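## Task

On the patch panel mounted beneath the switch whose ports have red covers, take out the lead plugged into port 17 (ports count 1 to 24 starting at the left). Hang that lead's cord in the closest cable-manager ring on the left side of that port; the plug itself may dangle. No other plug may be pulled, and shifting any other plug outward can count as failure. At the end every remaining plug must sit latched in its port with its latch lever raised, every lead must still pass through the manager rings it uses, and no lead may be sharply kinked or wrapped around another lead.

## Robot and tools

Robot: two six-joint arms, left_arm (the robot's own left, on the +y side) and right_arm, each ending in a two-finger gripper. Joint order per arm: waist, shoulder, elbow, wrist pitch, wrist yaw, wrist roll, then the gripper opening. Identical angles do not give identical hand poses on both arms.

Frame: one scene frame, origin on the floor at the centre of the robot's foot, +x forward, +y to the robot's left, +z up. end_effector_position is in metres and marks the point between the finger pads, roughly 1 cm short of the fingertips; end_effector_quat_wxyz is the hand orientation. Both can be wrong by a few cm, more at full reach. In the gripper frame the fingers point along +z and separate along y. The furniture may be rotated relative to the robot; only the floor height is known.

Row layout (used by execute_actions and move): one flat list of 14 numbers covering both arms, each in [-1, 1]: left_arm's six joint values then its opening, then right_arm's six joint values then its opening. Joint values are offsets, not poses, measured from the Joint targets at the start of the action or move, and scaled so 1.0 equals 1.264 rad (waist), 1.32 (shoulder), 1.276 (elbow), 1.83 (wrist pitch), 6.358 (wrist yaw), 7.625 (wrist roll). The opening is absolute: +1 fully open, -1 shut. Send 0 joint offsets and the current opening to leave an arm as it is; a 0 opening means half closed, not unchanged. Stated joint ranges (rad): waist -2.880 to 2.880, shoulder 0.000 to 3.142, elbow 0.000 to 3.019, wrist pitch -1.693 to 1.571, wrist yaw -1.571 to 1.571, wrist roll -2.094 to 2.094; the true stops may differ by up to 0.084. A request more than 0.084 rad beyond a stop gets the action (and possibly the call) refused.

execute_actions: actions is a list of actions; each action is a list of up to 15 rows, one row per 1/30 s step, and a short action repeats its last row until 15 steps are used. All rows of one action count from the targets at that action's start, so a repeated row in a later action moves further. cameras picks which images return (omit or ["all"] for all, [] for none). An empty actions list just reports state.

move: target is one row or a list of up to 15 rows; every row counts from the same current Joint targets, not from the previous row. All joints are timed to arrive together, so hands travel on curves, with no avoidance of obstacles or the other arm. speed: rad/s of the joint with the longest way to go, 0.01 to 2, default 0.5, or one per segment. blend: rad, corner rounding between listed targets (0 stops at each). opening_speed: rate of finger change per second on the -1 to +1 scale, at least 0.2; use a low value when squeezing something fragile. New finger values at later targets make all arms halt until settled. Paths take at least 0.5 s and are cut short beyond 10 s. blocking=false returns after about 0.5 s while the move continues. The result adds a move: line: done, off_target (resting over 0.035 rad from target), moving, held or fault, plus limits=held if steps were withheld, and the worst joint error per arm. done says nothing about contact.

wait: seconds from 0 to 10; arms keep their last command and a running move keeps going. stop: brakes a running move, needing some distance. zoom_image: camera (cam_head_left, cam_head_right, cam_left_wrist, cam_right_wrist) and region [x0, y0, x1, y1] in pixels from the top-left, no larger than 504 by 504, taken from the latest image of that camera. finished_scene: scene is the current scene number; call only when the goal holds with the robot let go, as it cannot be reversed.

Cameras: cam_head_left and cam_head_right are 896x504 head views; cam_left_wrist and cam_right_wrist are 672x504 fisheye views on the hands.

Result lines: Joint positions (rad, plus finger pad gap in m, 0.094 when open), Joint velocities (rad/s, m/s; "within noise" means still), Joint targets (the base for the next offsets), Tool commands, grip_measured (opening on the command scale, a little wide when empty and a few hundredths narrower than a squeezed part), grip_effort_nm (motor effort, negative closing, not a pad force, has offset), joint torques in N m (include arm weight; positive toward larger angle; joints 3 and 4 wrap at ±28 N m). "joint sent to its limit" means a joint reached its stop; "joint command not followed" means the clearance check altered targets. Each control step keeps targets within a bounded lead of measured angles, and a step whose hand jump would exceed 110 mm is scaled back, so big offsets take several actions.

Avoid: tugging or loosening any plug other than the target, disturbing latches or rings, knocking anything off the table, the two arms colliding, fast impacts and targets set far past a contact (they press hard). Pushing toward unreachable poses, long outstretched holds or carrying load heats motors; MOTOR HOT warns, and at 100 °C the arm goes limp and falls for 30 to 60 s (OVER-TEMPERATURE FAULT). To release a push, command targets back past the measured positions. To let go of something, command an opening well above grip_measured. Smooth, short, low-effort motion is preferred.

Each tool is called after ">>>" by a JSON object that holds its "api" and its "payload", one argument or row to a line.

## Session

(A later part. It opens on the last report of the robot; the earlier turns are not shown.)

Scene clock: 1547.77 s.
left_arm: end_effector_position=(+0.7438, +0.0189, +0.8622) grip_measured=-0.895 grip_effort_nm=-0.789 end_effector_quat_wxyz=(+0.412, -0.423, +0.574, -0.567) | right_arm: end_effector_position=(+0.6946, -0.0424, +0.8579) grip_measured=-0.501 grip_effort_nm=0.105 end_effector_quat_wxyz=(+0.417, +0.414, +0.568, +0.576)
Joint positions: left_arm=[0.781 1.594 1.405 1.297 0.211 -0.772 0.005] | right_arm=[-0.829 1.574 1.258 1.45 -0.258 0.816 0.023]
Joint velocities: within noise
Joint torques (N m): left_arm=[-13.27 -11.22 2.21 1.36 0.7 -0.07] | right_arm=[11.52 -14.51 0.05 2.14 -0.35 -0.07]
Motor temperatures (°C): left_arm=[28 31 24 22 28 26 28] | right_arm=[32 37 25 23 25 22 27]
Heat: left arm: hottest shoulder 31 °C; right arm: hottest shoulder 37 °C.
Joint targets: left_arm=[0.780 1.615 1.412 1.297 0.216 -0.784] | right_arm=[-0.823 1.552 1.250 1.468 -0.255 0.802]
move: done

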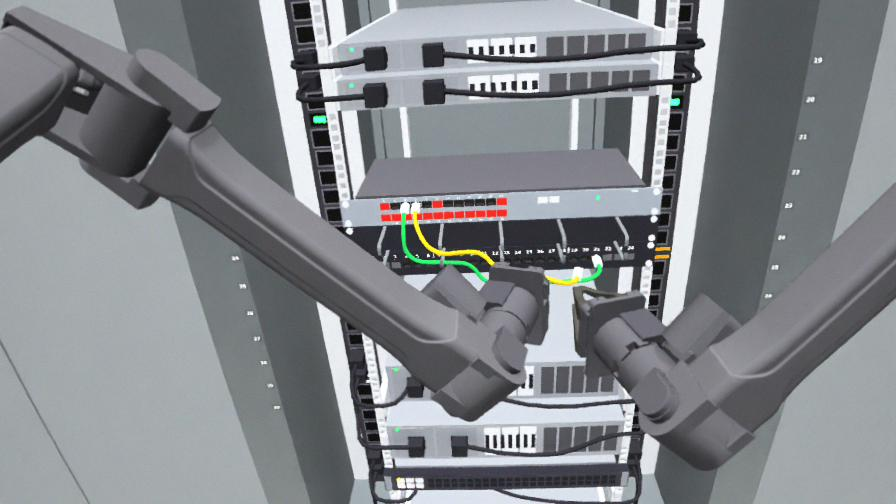

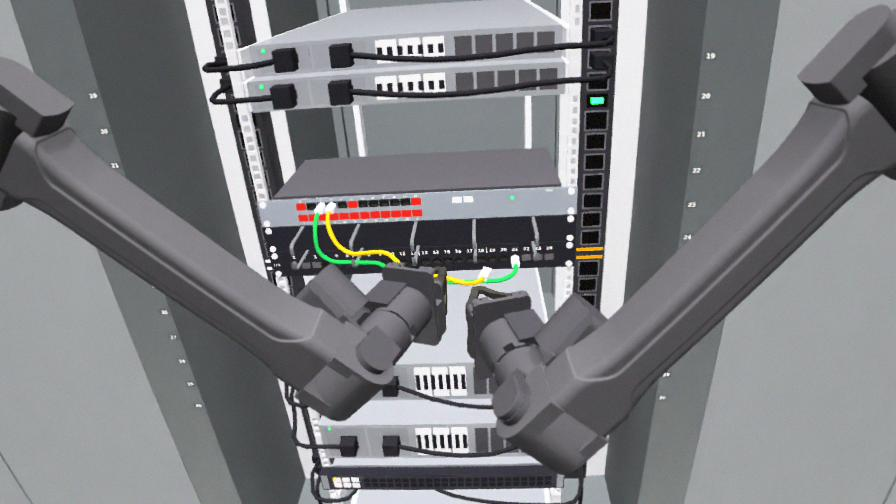

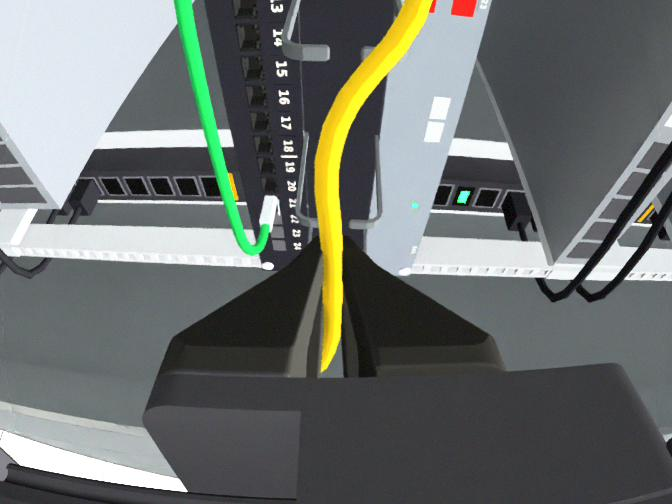

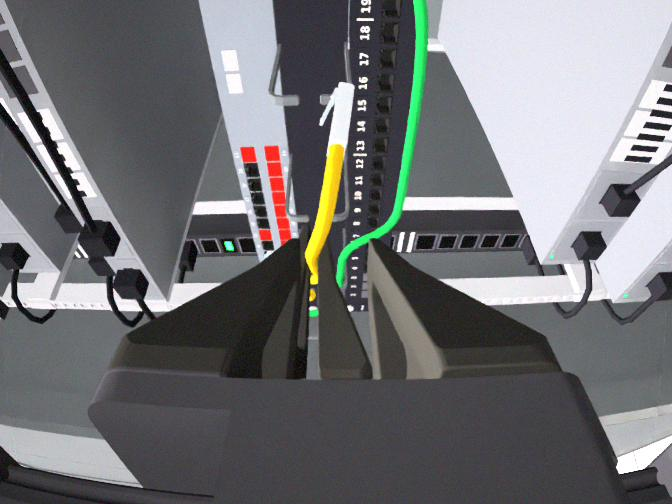

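>>> {"api": "move", "payload": {
  "target": [0,0,0,0,0,-0.1,-0.9,-0.1,0,0,0,0,0,-0.5],
  "speed": 0.4
}}

>>> {"api": "zoom_image", "payload": {
  "camera": "cam_head_left",
  "region": [420, 200, 640, 320]
}}

>>> {"api": "zoom_image", "payload": {
  "camera": "cam_left_wrist",
  "region": [200, 0, 500, 300]
}}

Scene clock: 1593.37 s.
left_arm: end_effector_position=(+0.7468, +0.0201, +0.8634) grip_measured=-0.899 grip_effort_nm=-0.891 end_effector_quat_wxyz=(+0.177, -0.604, +0.376, -0.680) | right_arm: end_effector_position=(+0.6939, -0.0844, +0.8185) grip_measured=-0.501 grip_effort_nm=0.105 end_effector_quat_wxyz=(+0.438, +0.402, +0.597, +0.539)
Joint positions: left_arm=[0.781 1.594 1.411 1.297 0.211 -1.525 0.005] | right_arm=[-0.933 1.574 1.258 1.45 -0.258 0.816 0.023]
Joint velocities: left_arm=[0.005 -0.005 0.002 0.017 0.022 -0.007 -0.004] | right_arm=[within noise]
Joint torques (N m): left_arm=[-13.04 -11.34 1.8 1.36 0.7 -0.19] | right_arm=[8.64 -15.56 -0.05 2.17 -0.29 -0.06]
Motor temperatures (°C): left_arm=[28 31 24 22 28 26 28] | right_arm=[32 36 25 23 25 22 25]
Heat: left arm: hottest shoulder 31 °C; right arm: hottest shoulder 36 °C.
Joint targets: left_arm=[0.780 1.615 1.413 1.297 0.216 -1.546] | right_arm=[-0.950 1.552 1.250 1.468 -0.256 0.802]
move: done

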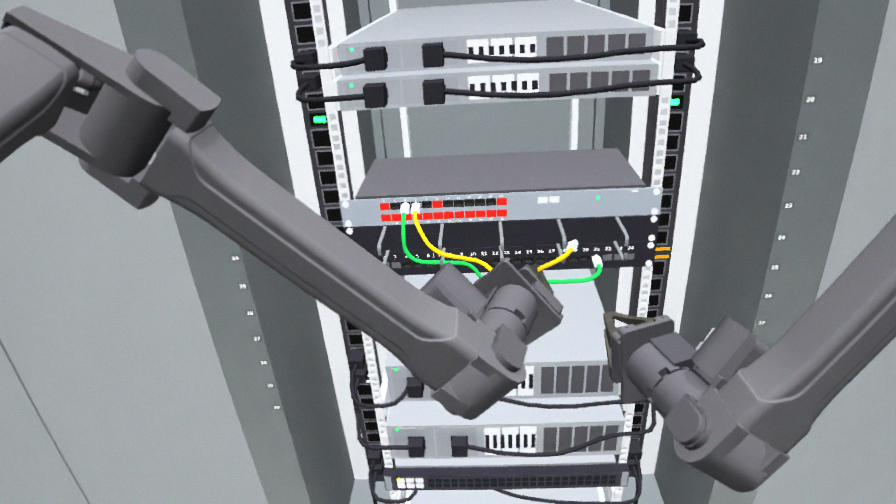

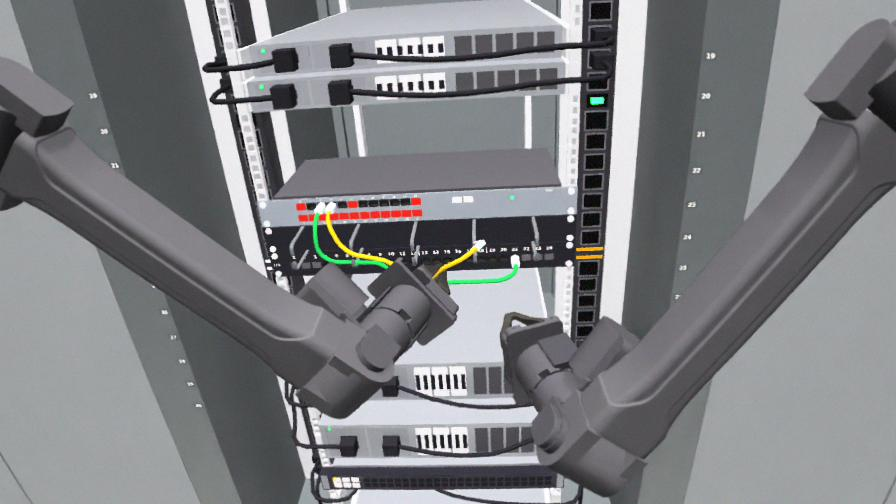

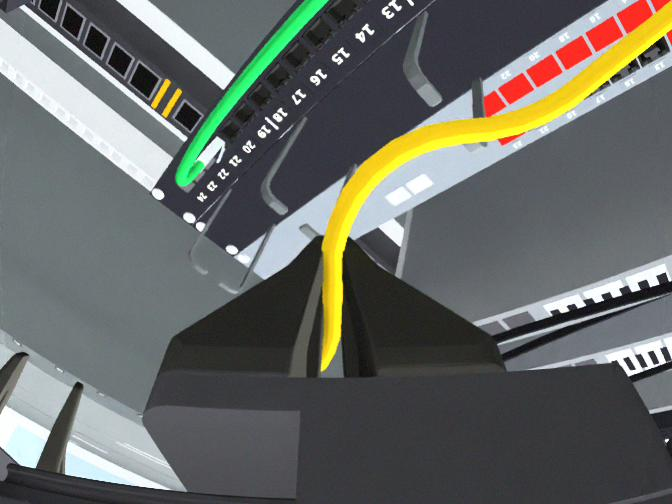

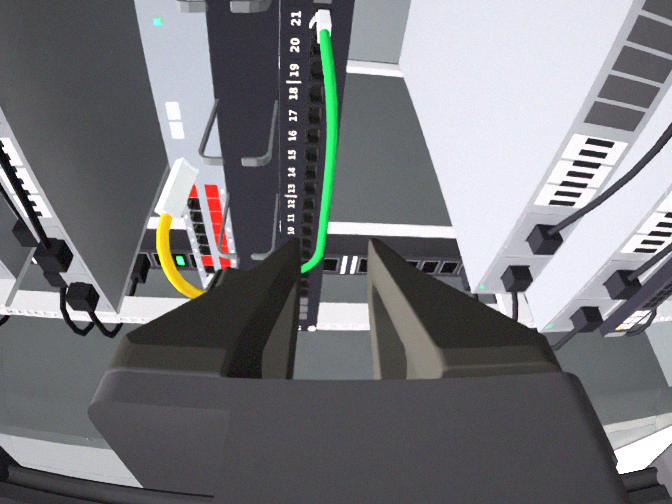

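Scaled by 2.291 from the camera's 896x504 image, which has a finer 1280x720 frame.

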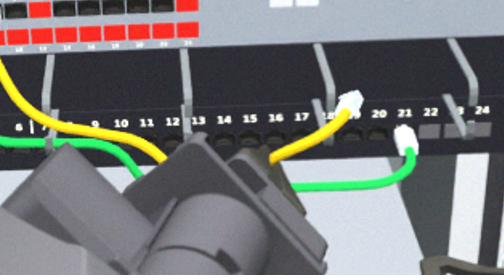

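Scaled by 1.680 from the camera's 672x504 image, which has a finer 960x720 frame.

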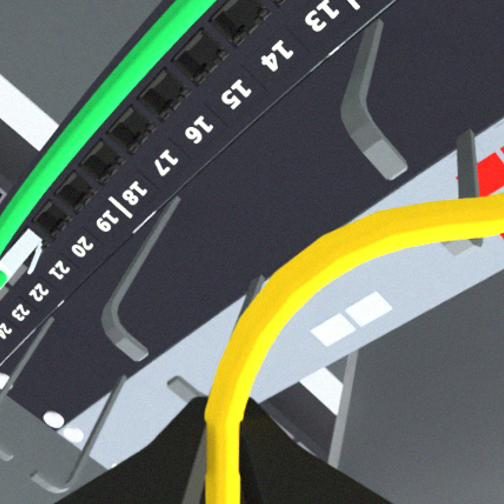

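>>> {"api": "move", "payload": {
  "target": [0,0,0,0,0,-0.064,-0.9,0,0,0,0,0,0,-0.5],
  "speed": 0.4,
  "cameras": ["cam_head_left","cam_head_right","cam_left_wrist"]
}}

>>> {"api": "zoom_image", "payload": {
  "camera": "cam_head_left",
  "region": [420, 200, 640, 320]
}}

>>> {"api": "zoom_image", "payload": {
  "camera": "cam_head_right",
  "region": [330, 200, 550, 320]
}}

Scene clock: 1620.97 s.
left_arm: end_effector_position=(+0.7501, +0.0224, +0.8657) grip_measured=-0.895 grip_effort_nm=-0.755 end_effector_quat_wxyz=(+0.014, -0.674, +0.218, -0.706) | right_arm: end_effector_position=(+0.6939, -0.0844, +0.8185) grip_measured=-0.501 grip_effort_nm=0.100 end_effector_quat_wxyz=(+0.438, +0.402, +0.597, +0.539)
Joint positions: left_arm=[0.781 1.594 1.418 1.303 0.211 -2.008 0.005] | right_arm=[-0.933 1.574 1.258 1.45 -0.258 0.816 0.023]
Joint velocities: within noise
Joint torques (N m): left_arm=[-13.1 -11.28 1.29 1.1 0.71 -0.24] | right_arm=[8.64 -15.56 -0.03 2.13 -0.27 -0.05]
Motor temperatures (°C): left_arm=[28 31 24 22 28 26 29] | right_arm=[31 36 25 23 25 22 25]
Heat: left arm: hottest shoulder 31 °C; right arm: hottest shoulder 36 °C.
Joint targets: left_arm=[0.780 1.615 1.412 1.297 0.216 -2.034] | right_arm=[-0.950 1.552 1.250 1.468 -0.256 0.802]
move: done
Images, in order (width x height): cam_head_left 896x504, cam_head_right 896x504, cam_left_wrist 672x504.

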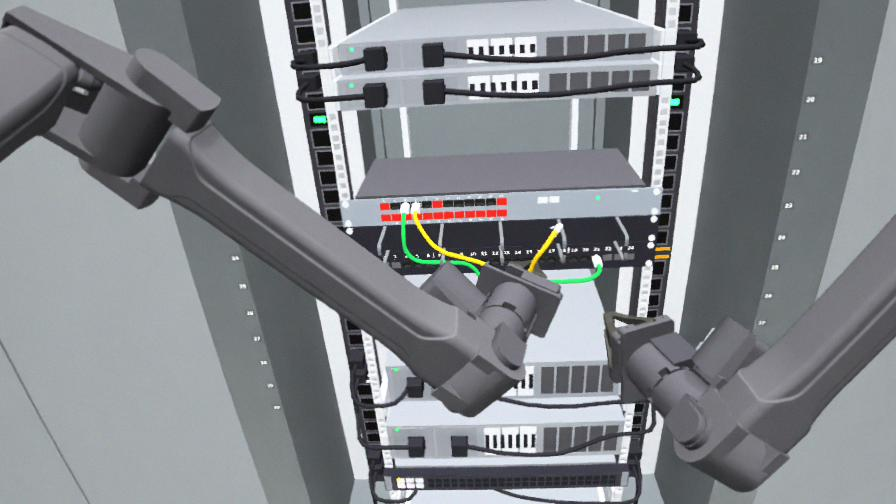

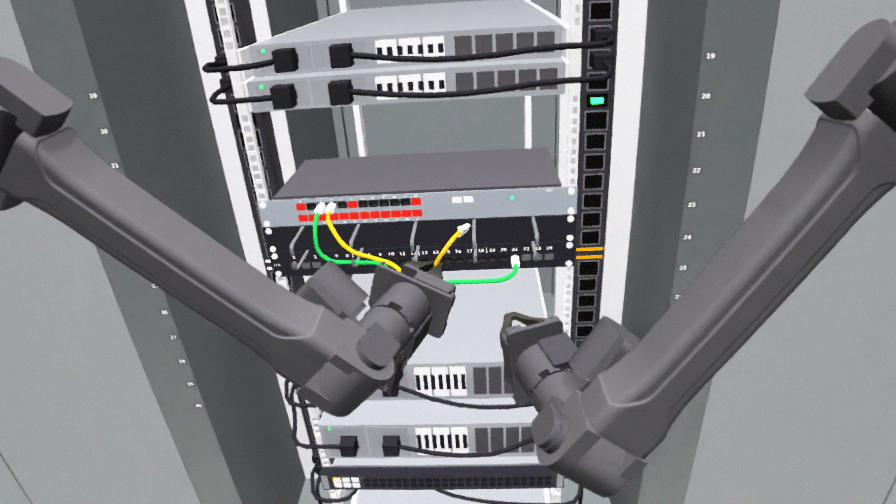

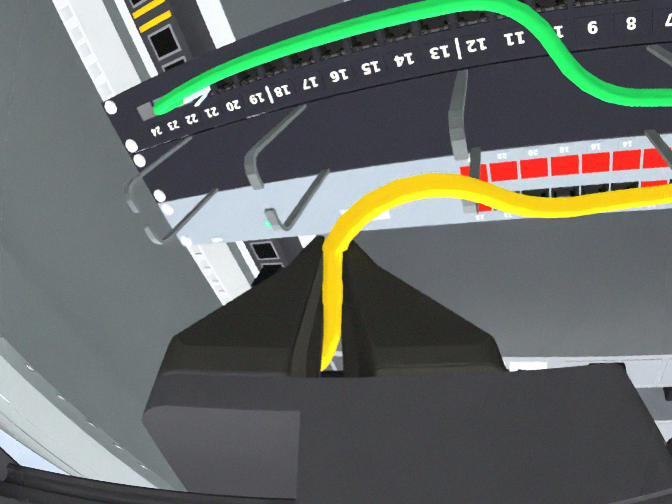

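Scaled by 2.291 from the camera's 896x504 image, which has a finer 1280x720 frame.

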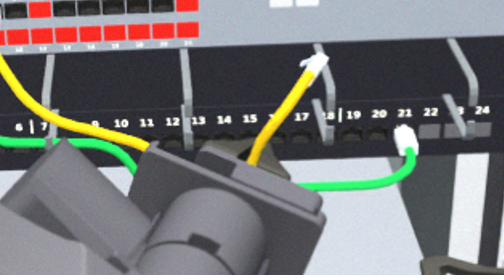

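Scaled by 2.291 from the camera's 896x504 image, which has a finer 1280x720 frame.

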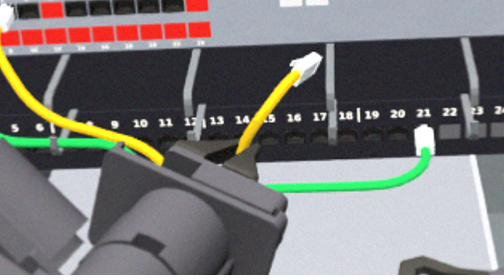

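>>> {"api": "move", "payload": {
  "target": [-0.0182,-0.0538,0.0266,-0.0333,-0.0008,0,-0.9,0,0,0,0,0,0,-0.5],
  "speed": 0.1,
  "cameras": ["cam_head_left","cam_head_right","cam_left_wrist"]
}}

>>> {"api": "zoom_image", "payload": {
  "camera": "cam_head_left",
  "region": [420, 200, 640, 320]
}}

>>> {"api": "zoom_image", "payload": {
  "camera": "cam_left_wrist",
  "region": [300, 50, 600, 290]
}}

Scene clock: 1658.93 s.
left_arm: end_effector_position=(+0.7707, +0.0337, +0.8788) grip_measured=-0.897 grip_effort_nm=-0.847 end_effector_quat_wxyz=(+0.010, -0.675, +0.214, -0.706) | right_arm: end_effector_position=(+0.6939, -0.0844, +0.8185) grip_measured=-0.501 grip_effort_nm=0.105 end_effector_quat_wxyz=(+0.438, +0.402, +0.597, +0.539)
Joint positions: left_arm=[0.778 1.554 1.435 1.248 0.211 -2.017 0.005] | right_arm=[-0.933 1.574 1.258 1.45 -0.258 0.816 0.023]
Joint velocities: within noise
Joint torques (N m): left_arm=[-14.51 -13.98 2.89 0.87 0.53 -0.18] | right_arm=[8.76 -15.44 -0.1 2.15 -0.31 -0.04]
Motor temperatures (°C): left_arm=[28 32 24 22 28 26 29] | right_arm=[31 36 25 23 25 22 25]
Heat: left arm: hottest shoulder 32 °C; right arm: hottest shoulder 36 °C.
Joint targets: left_arm=[0.757 1.544 1.446 1.236 0.211 -2.034] | right_arm=[-0.950 1.552 1.250 1.468 -0.256 0.802]
move: done
Images, in order (width x height): cam_head_left 896x504, cam_head_right 896x504, cam_left_wrist 672x504.

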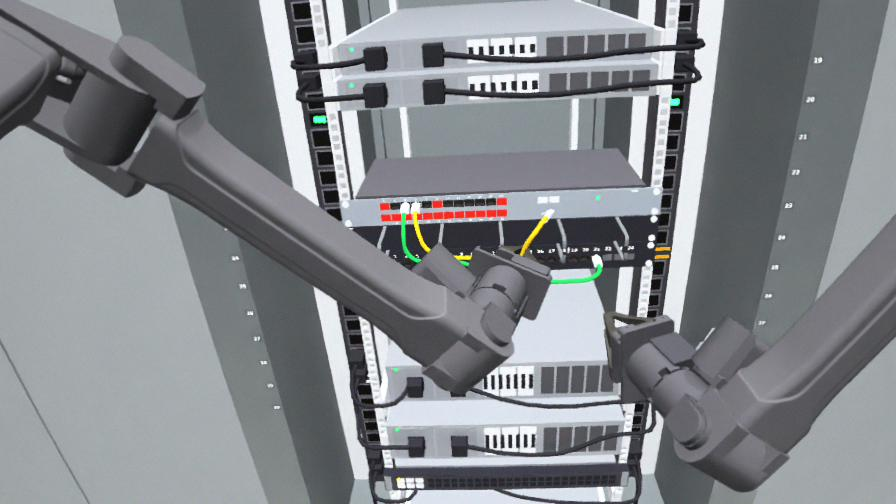

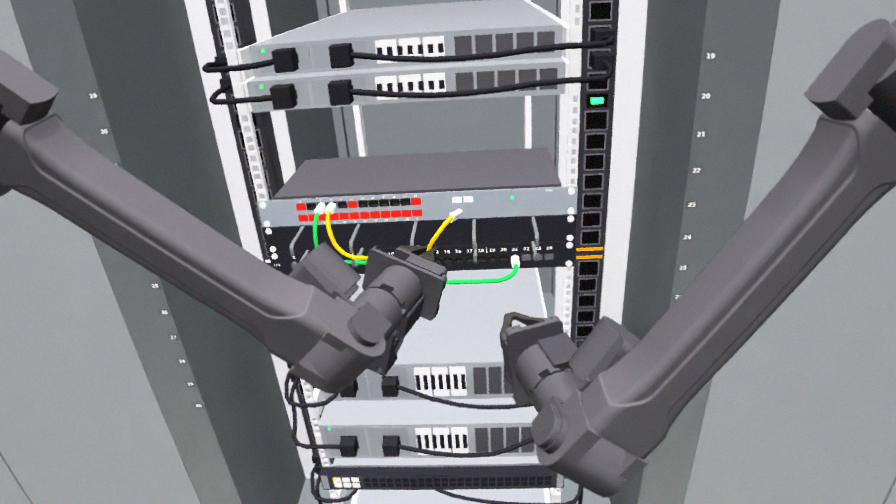

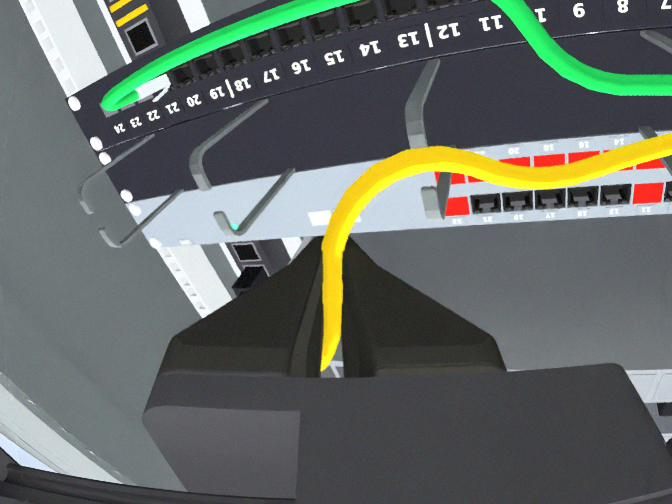

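Scaled by 2.291 from the camera's 896x504 image, which has a finer 1280x720 frame.

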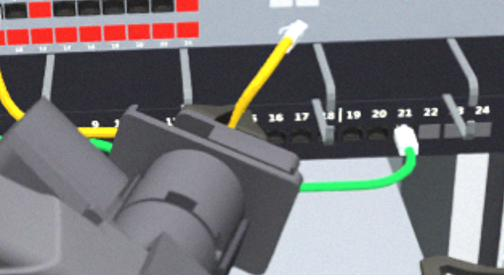

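Scaled by 1.680 from the camera's 672x504 image, which has a finer 960x720 frame.

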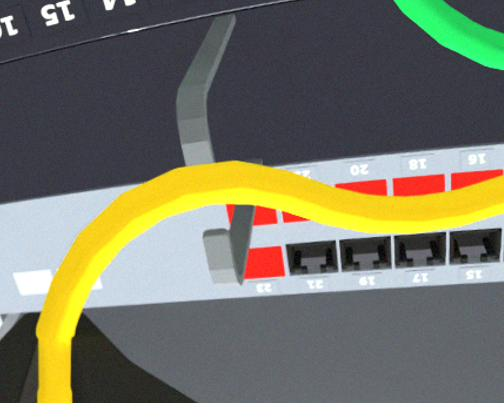

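>>> {"api": "move", "payload": {
  "target": [-0.0123,0.0273,0.0588,-0.0385,-0.001,0,-0.9,0,0,0,0,0,0,-0.5],
  "speed": 0.1,
  "cameras": ["cam_head_left","cam_head_right","cam_left_wrist"]
}}

>>> {"api": "zoom_image", "payload": {
  "camera": "cam_head_left",
  "region": [420, 200, 640, 320]
}}

>>> {"api": "zoom_image", "payload": {
  "camera": "cam_left_wrist",
  "region": [300, 50, 600, 290]
}}

Scene clock: 1692.60 s.
left_arm: end_effector_position=(+0.7967, +0.0307, +0.8872) grip_measured=-0.895 grip_effort_nm=-0.789 end_effector_quat_wxyz=(+0.004, -0.675, +0.209, -0.707) | right_arm: end_effector_position=(+0.6939, -0.0844, +0.8185) grip_measured=-0.501 grip_effort_nm=0.105 end_effector_quat_wxyz=(+0.438, +0.402, +0.597, +0.539)
Joint positions: left_arm=[0.763 1.554 1.504 1.176 0.208 -2.019 0.005] | right_arm=[-0.933 1.574 1.258 1.45 -0.258 0.815 0.023]
Joint velocities: within noise
Joint torques (N m): left_arm=[-14.86 -11.87 3.74 0.87 0.42 -0.19] | right_arm=[8.82 -15.74 -0.09 2.18 -0.3 -0.06]
Motor temperatures (°C): left_arm=[29 34 24 22 28 26 29] | right_arm=[31 36 24 23 25 22 24]
Heat: left arm: hottest shoulder 34 °C; right arm: hottest shoulder 36 °C.
Joint targets: left_arm=[0.742 1.580 1.522 1.166 0.205 -2.034] | right_arm=[-0.950 1.552 1.250 1.468 -0.256 0.802]
move: done
Images, in order (width x height): cam_head_left 896x504, cam_head_right 896x504, cam_left_wrist 672x504.

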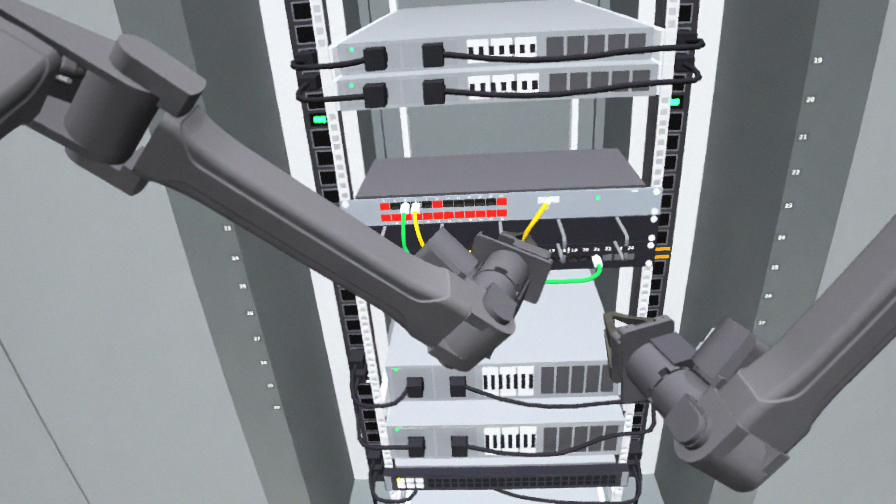

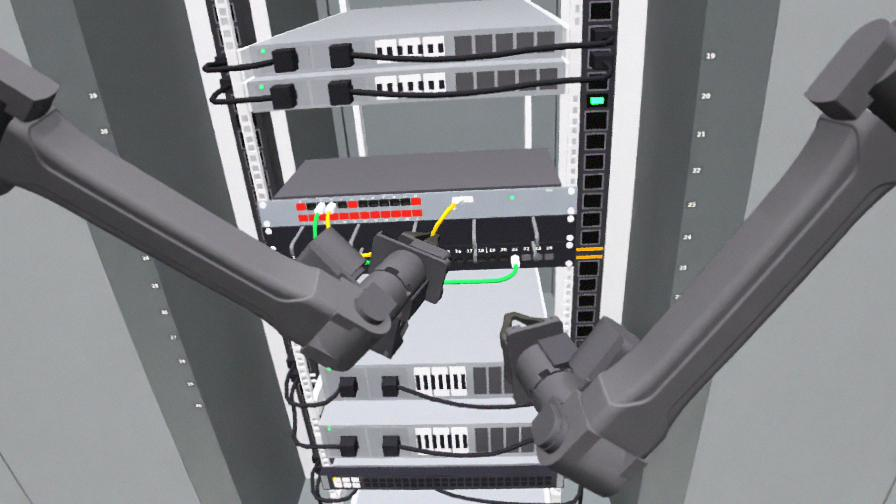

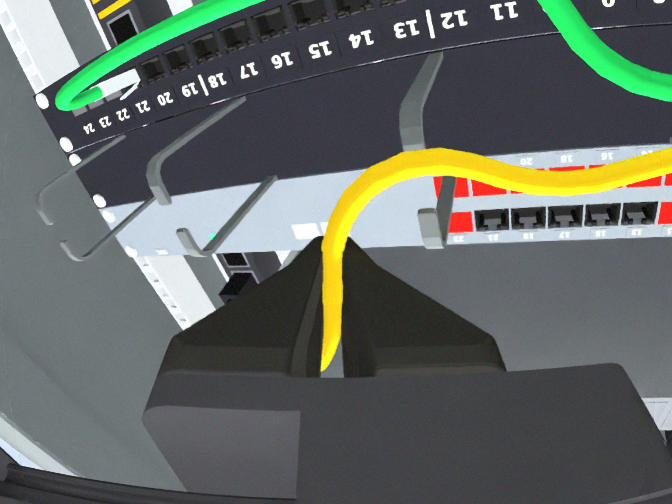

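Scaled by 2.291 from the camera's 896x504 image, which has a finer 1280x720 frame.

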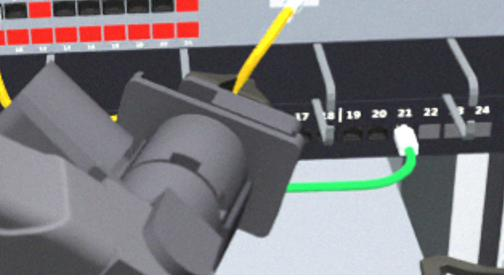

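Scaled by 1.680 from the camera's 672x504 image, which has a finer 960x720 frame.

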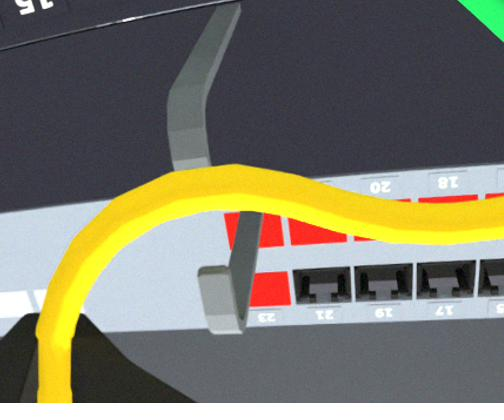

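>>> {"api": "move", "payload": {
  "target": [-0.01,-0.0326,0.0262,-0.023,0,0,-0.9,0,0,0,0,0,0,-0.5],
  "speed": 0.1,
  "cameras": ["cam_head_left","cam_head_right","cam_left_wrist"]
}}

>>> {"api": "zoom_image", "payload": {
  "camera": "cam_head_left",
  "region": [420, 180, 640, 300]
}}

>>> {"api": "zoom_image", "payload": {
  "camera": "cam_left_wrist",
  "region": [300, 50, 600, 290]
}}

Scene clock: 1715.07 s.
left_arm: end_effector_position=(+0.8060, +0.0262, +0.8900) grip_measured=-0.897 grip_effort_nm=-0.833 end_effector_quat_wxyz=(-0.004, -0.678, +0.209, -0.705) | right_arm: end_effector_position=(+0.6939, -0.0844, +0.8185) grip_measured=-0.501 grip_effort_nm=0.100 end_effector_quat_wxyz=(+0.438, +0.402, +0.597, +0.539)
Joint positions: left_arm=[0.754 1.554 1.531 1.134 0.206 -2.019 0.005] | right_arm=[-0.933 1.574 1.258 1.45 -0.258 0.815 0.023]
Joint velocities: left_arm=[-0.015 0.005 0.007 0.002 -0.037 -0.022 -0.004] | right_arm=[within noise]
Joint torques (N m): left_arm=[-15.09 -14.92 4.34 0.96 0.48 -0.18] | right_arm=[8.82 -15.79 -0.01 2.22 -0.28 -0.05]
Motor temperatures (°C): left_arm=[29 34 24 22 28 26 29] | right_arm=[31 36 24 23 25 22 24]
Heat: left arm: hottest shoulder 34 °C; right arm: hottest shoulder 36 °C.
Joint targets: left_arm=[0.729 1.537 1.555 1.124 0.205 -2.034] | right_arm=[-0.950 1.552 1.250 1.468 -0.256 0.802]
move: done
Images, in order (width x height): cam_head_left 896x504, cam_head_right 896x504, cam_left_wrist 672x504.

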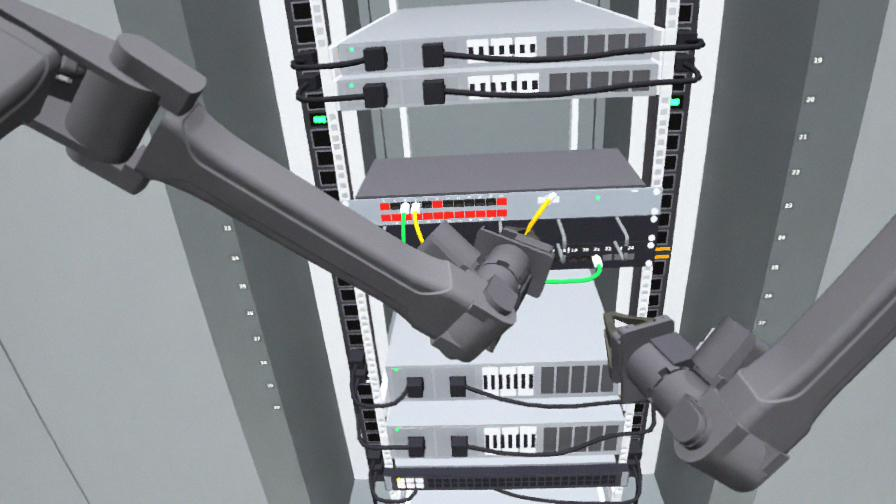

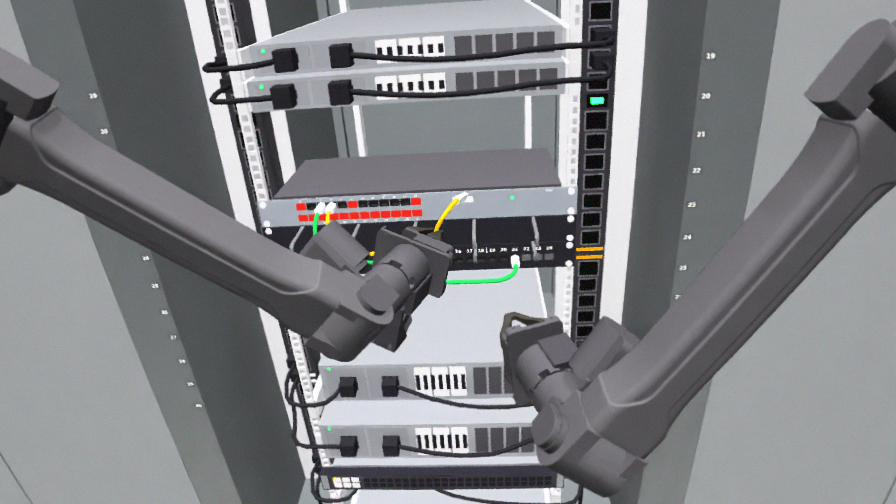

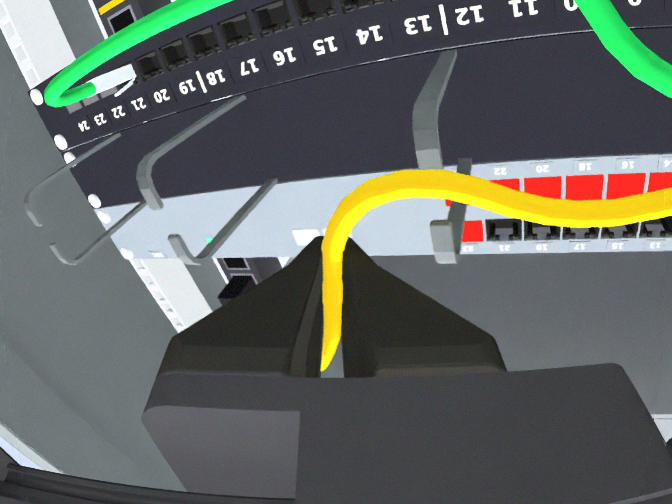

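Scaled by 2.291 from the camera's 896x504 image, which has a finer 1280x720 frame.

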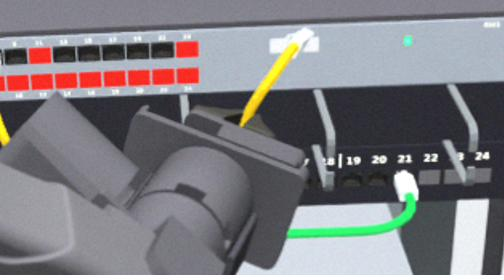

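Scaled by 1.680 from the camera's 672x504 image, which has a finer 960x720 frame.

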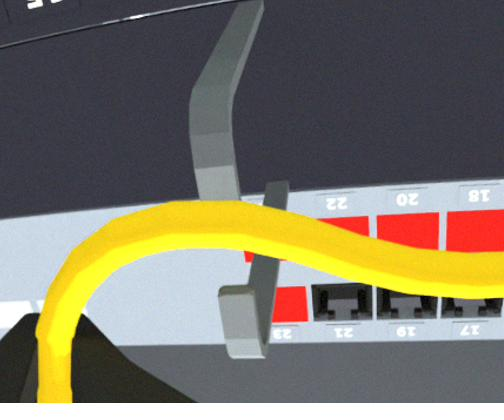

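>>> {"api": "move", "payload": {
  "target": [0,-0.0115,0.0227,-0.023,0,0,-0.9,0,0,0,0,0,0,-0.5],
  "speed": 0.1,
  "cameras": ["cam_head_left","cam_head_right","cam_left_wrist"]
}}

>>> {"api": "zoom_image", "payload": {
  "camera": "cam_head_left",
  "region": [420, 180, 640, 300]
}}

>>> {"api": "zoom_image", "payload": {
  "camera": "cam_left_wrist",
  "region": [300, 50, 600, 290]
}}

Scene clock: 1736.53 s.
left_arm: end_effector_position=(+0.8151, +0.0271, +0.8905) grip_measured=-0.895 grip_effort_nm=-0.613 end_effector_quat_wxyz=(-0.009, -0.681, +0.213, -0.700) | right_arm: end_effector_position=(+0.6939, -0.0844, +0.8185) grip_measured=-0.501 grip_effort_nm=0.105 end_effector_quat_wxyz=(+0.438, +0.402, +0.597, +0.539)
Joint positions: left_arm=[0.754 1.547 1.552 1.09 0.205 -2.02 0.005] | right_arm=[-0.933 1.574 1.258 1.45 -0.258 0.815 0.023]
Joint velocities: left_arm=[0.005 -0.015 -0.007 -0.017 -0.037 0.022 0.004] | right_arm=[within noise]
Joint torques (N m): left_arm=[-15.21 -15.62 5.12 0.88 0.52 -0.16] | right_arm=[8.47 -15.68 -0.08 2.24 -0.29 -0.05]
Motor temperatures (°C): left_arm=[29 35 25 22 28 26 29] | right_arm=[31 36 24 23 25 22 24]
Heat: left arm: hottest shoulder 35 °C; right arm: hottest shoulder 36 °C.
Joint targets: left_arm=[0.729 1.522 1.584 1.081 0.205 -2.034] | right_arm=[-0.950 1.552 1.250 1.468 -0.256 0.802]
move: done
Images, in order (width x height): cam_head_left 896x504, cam_head_right 896x504, cam_left_wrist 672x504.

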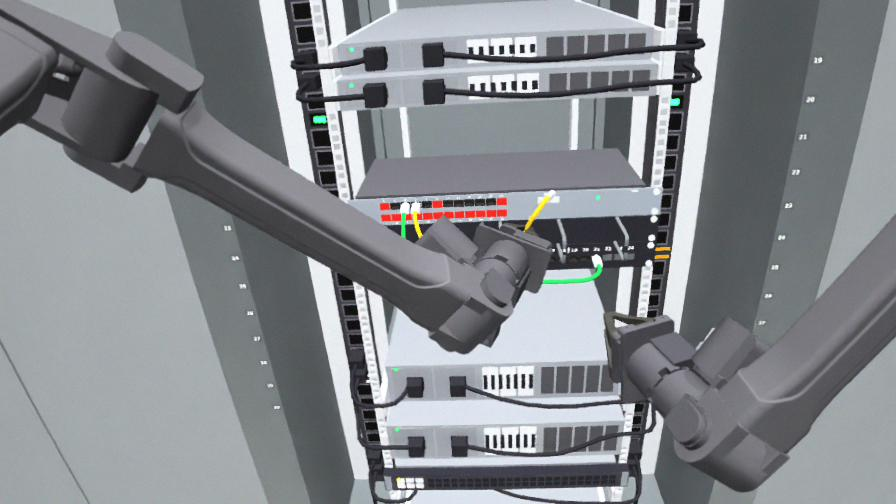

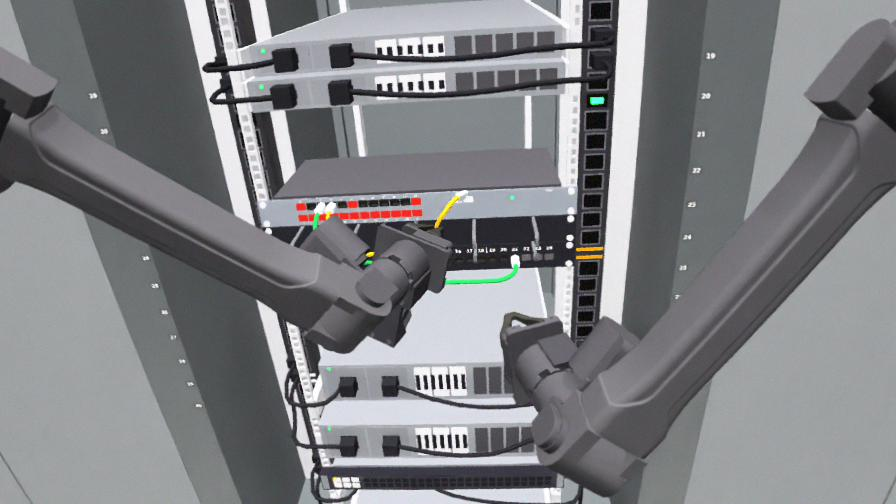

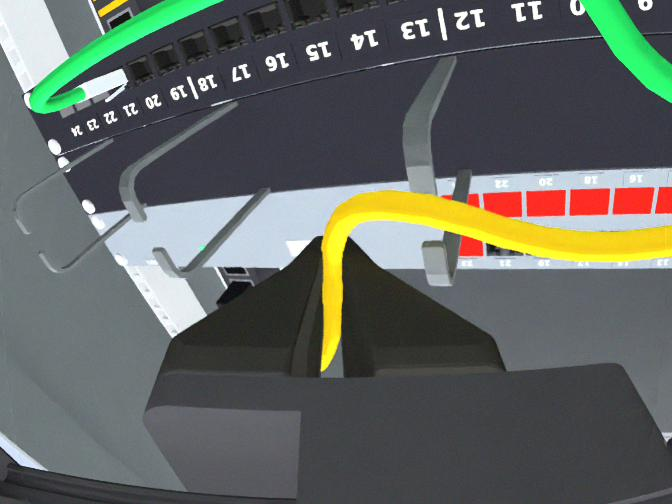

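Scaled by 2.291 from the camera's 896x504 image, which has a finer 1280x720 frame.

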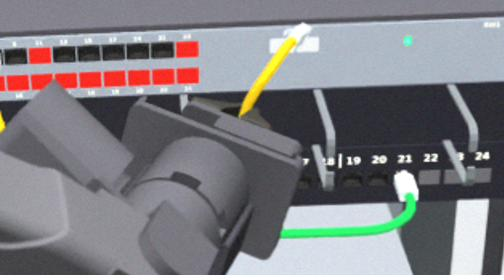

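Scaled by 1.680 from the camera's 672x504 image, which has a finer 960x720 frame.

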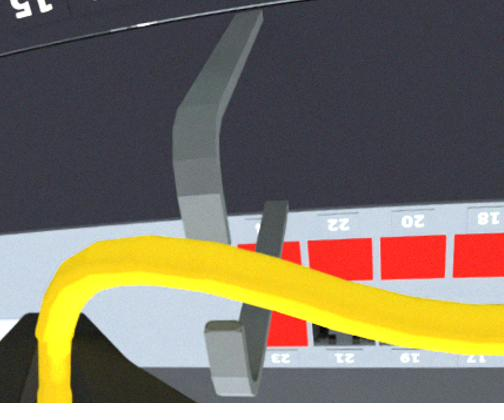

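>>> {"api": "move", "payload": {
  "target": [0.034,0.003,0.0329,-0.0224,0,0,-0.9,0,0,0,0,0,0,-0.5],
  "speed": 0.1,
  "cameras": ["cam_head_left","cam_head_right","cam_left_wrist"]
}}

>>> {"api": "zoom_image", "payload": {
  "camera": "cam_head_left",
  "region": [420, 180, 640, 300]
}}

>>> {"api": "zoom_image", "payload": {
  "camera": "cam_left_wrist",
  "region": [300, 50, 600, 290]
}}

Scene clock: 1749.17 s.
left_arm: end_effector_position=(+0.8264, +0.0272, +0.8912) grip_measured=-0.897 grip_effort_nm=-0.828 end_effector_quat_wxyz=(-0.014, -0.682, +0.215, -0.698) | right_arm: end_effector_position=(+0.6939, -0.0844, +0.8185) grip_measured=-0.501 grip_effort_nm=0.105 end_effector_quat_wxyz=(+0.438, +0.402, +0.597, +0.539)
Joint positions: left_arm=[0.754 1.547 1.584 1.046 0.207 -2.022 0.005] | right_arm=[-0.933 1.574 1.258 1.45 -0.258 0.815 0.023]
Joint velocities: within noise
Joint torques (N m): left_arm=[-11.58 -15.56 6 1.07 0.44 -0.15] | right_arm=[8.82 -15.56 -0.06 2.15 -0.29 -0.06]
Motor temperatures (°C): left_arm=[29 35 25 22 28 26 29] | right_arm=[30 36 24 23 25 22 24]
Heat: left arm: hottest shoulder 35 °C; right arm: hottest shoulder 36 °C.
Joint targets: left_arm=[0.772 1.526 1.626 1.040 0.205 -2.034] | right_arm=[-0.950 1.552 1.250 1.468 -0.256 0.802]
move: off_target (left_arm); left_arm: the elbow is farthest, 0.042 rad from its target
Images, in order (width x height): cam_head_left 896x504, cam_head_right 896x504, cam_left_wrist 672x504.

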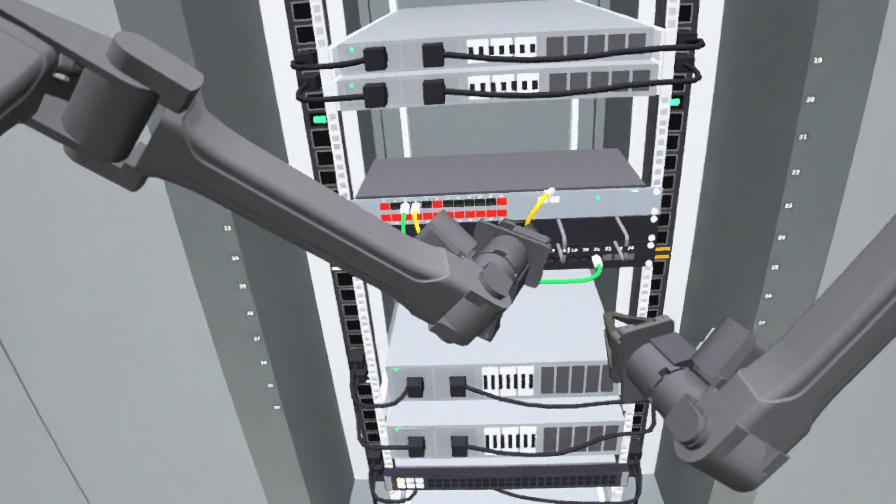

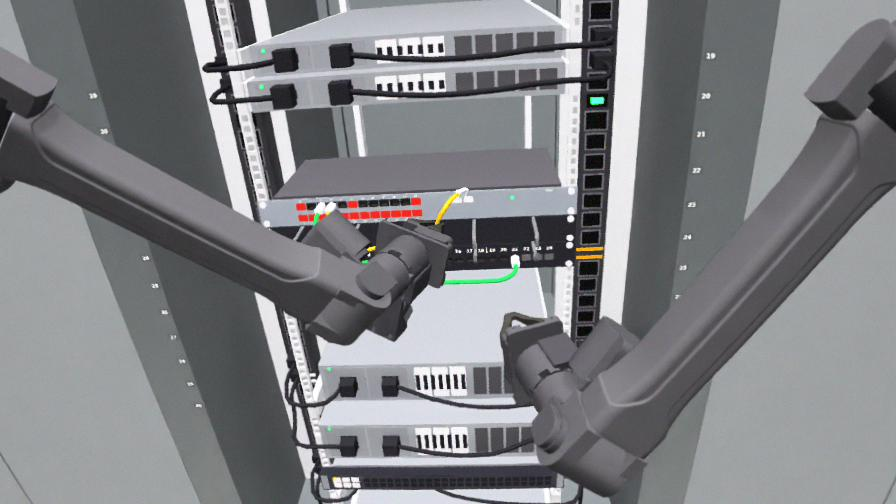

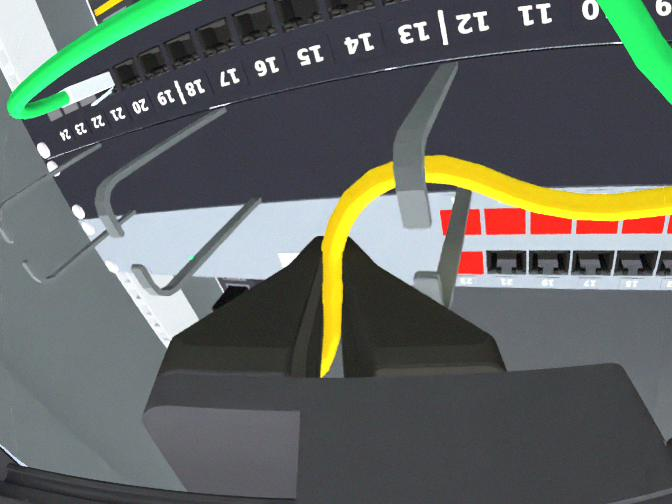

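Scaled by 2.291 from the camera's 896x504 image, which has a finer 1280x720 frame.

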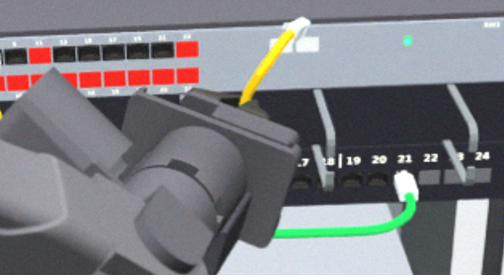

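Scaled by 1.680 from the camera's 672x504 image, which has a finer 960x720 frame.

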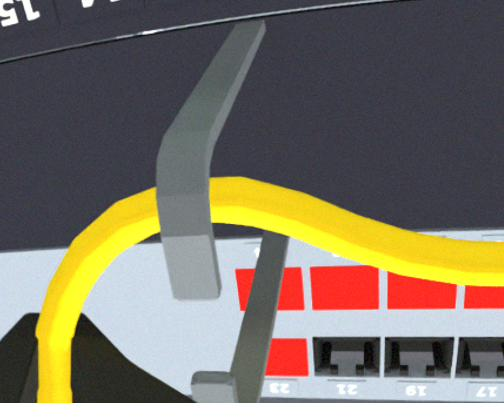

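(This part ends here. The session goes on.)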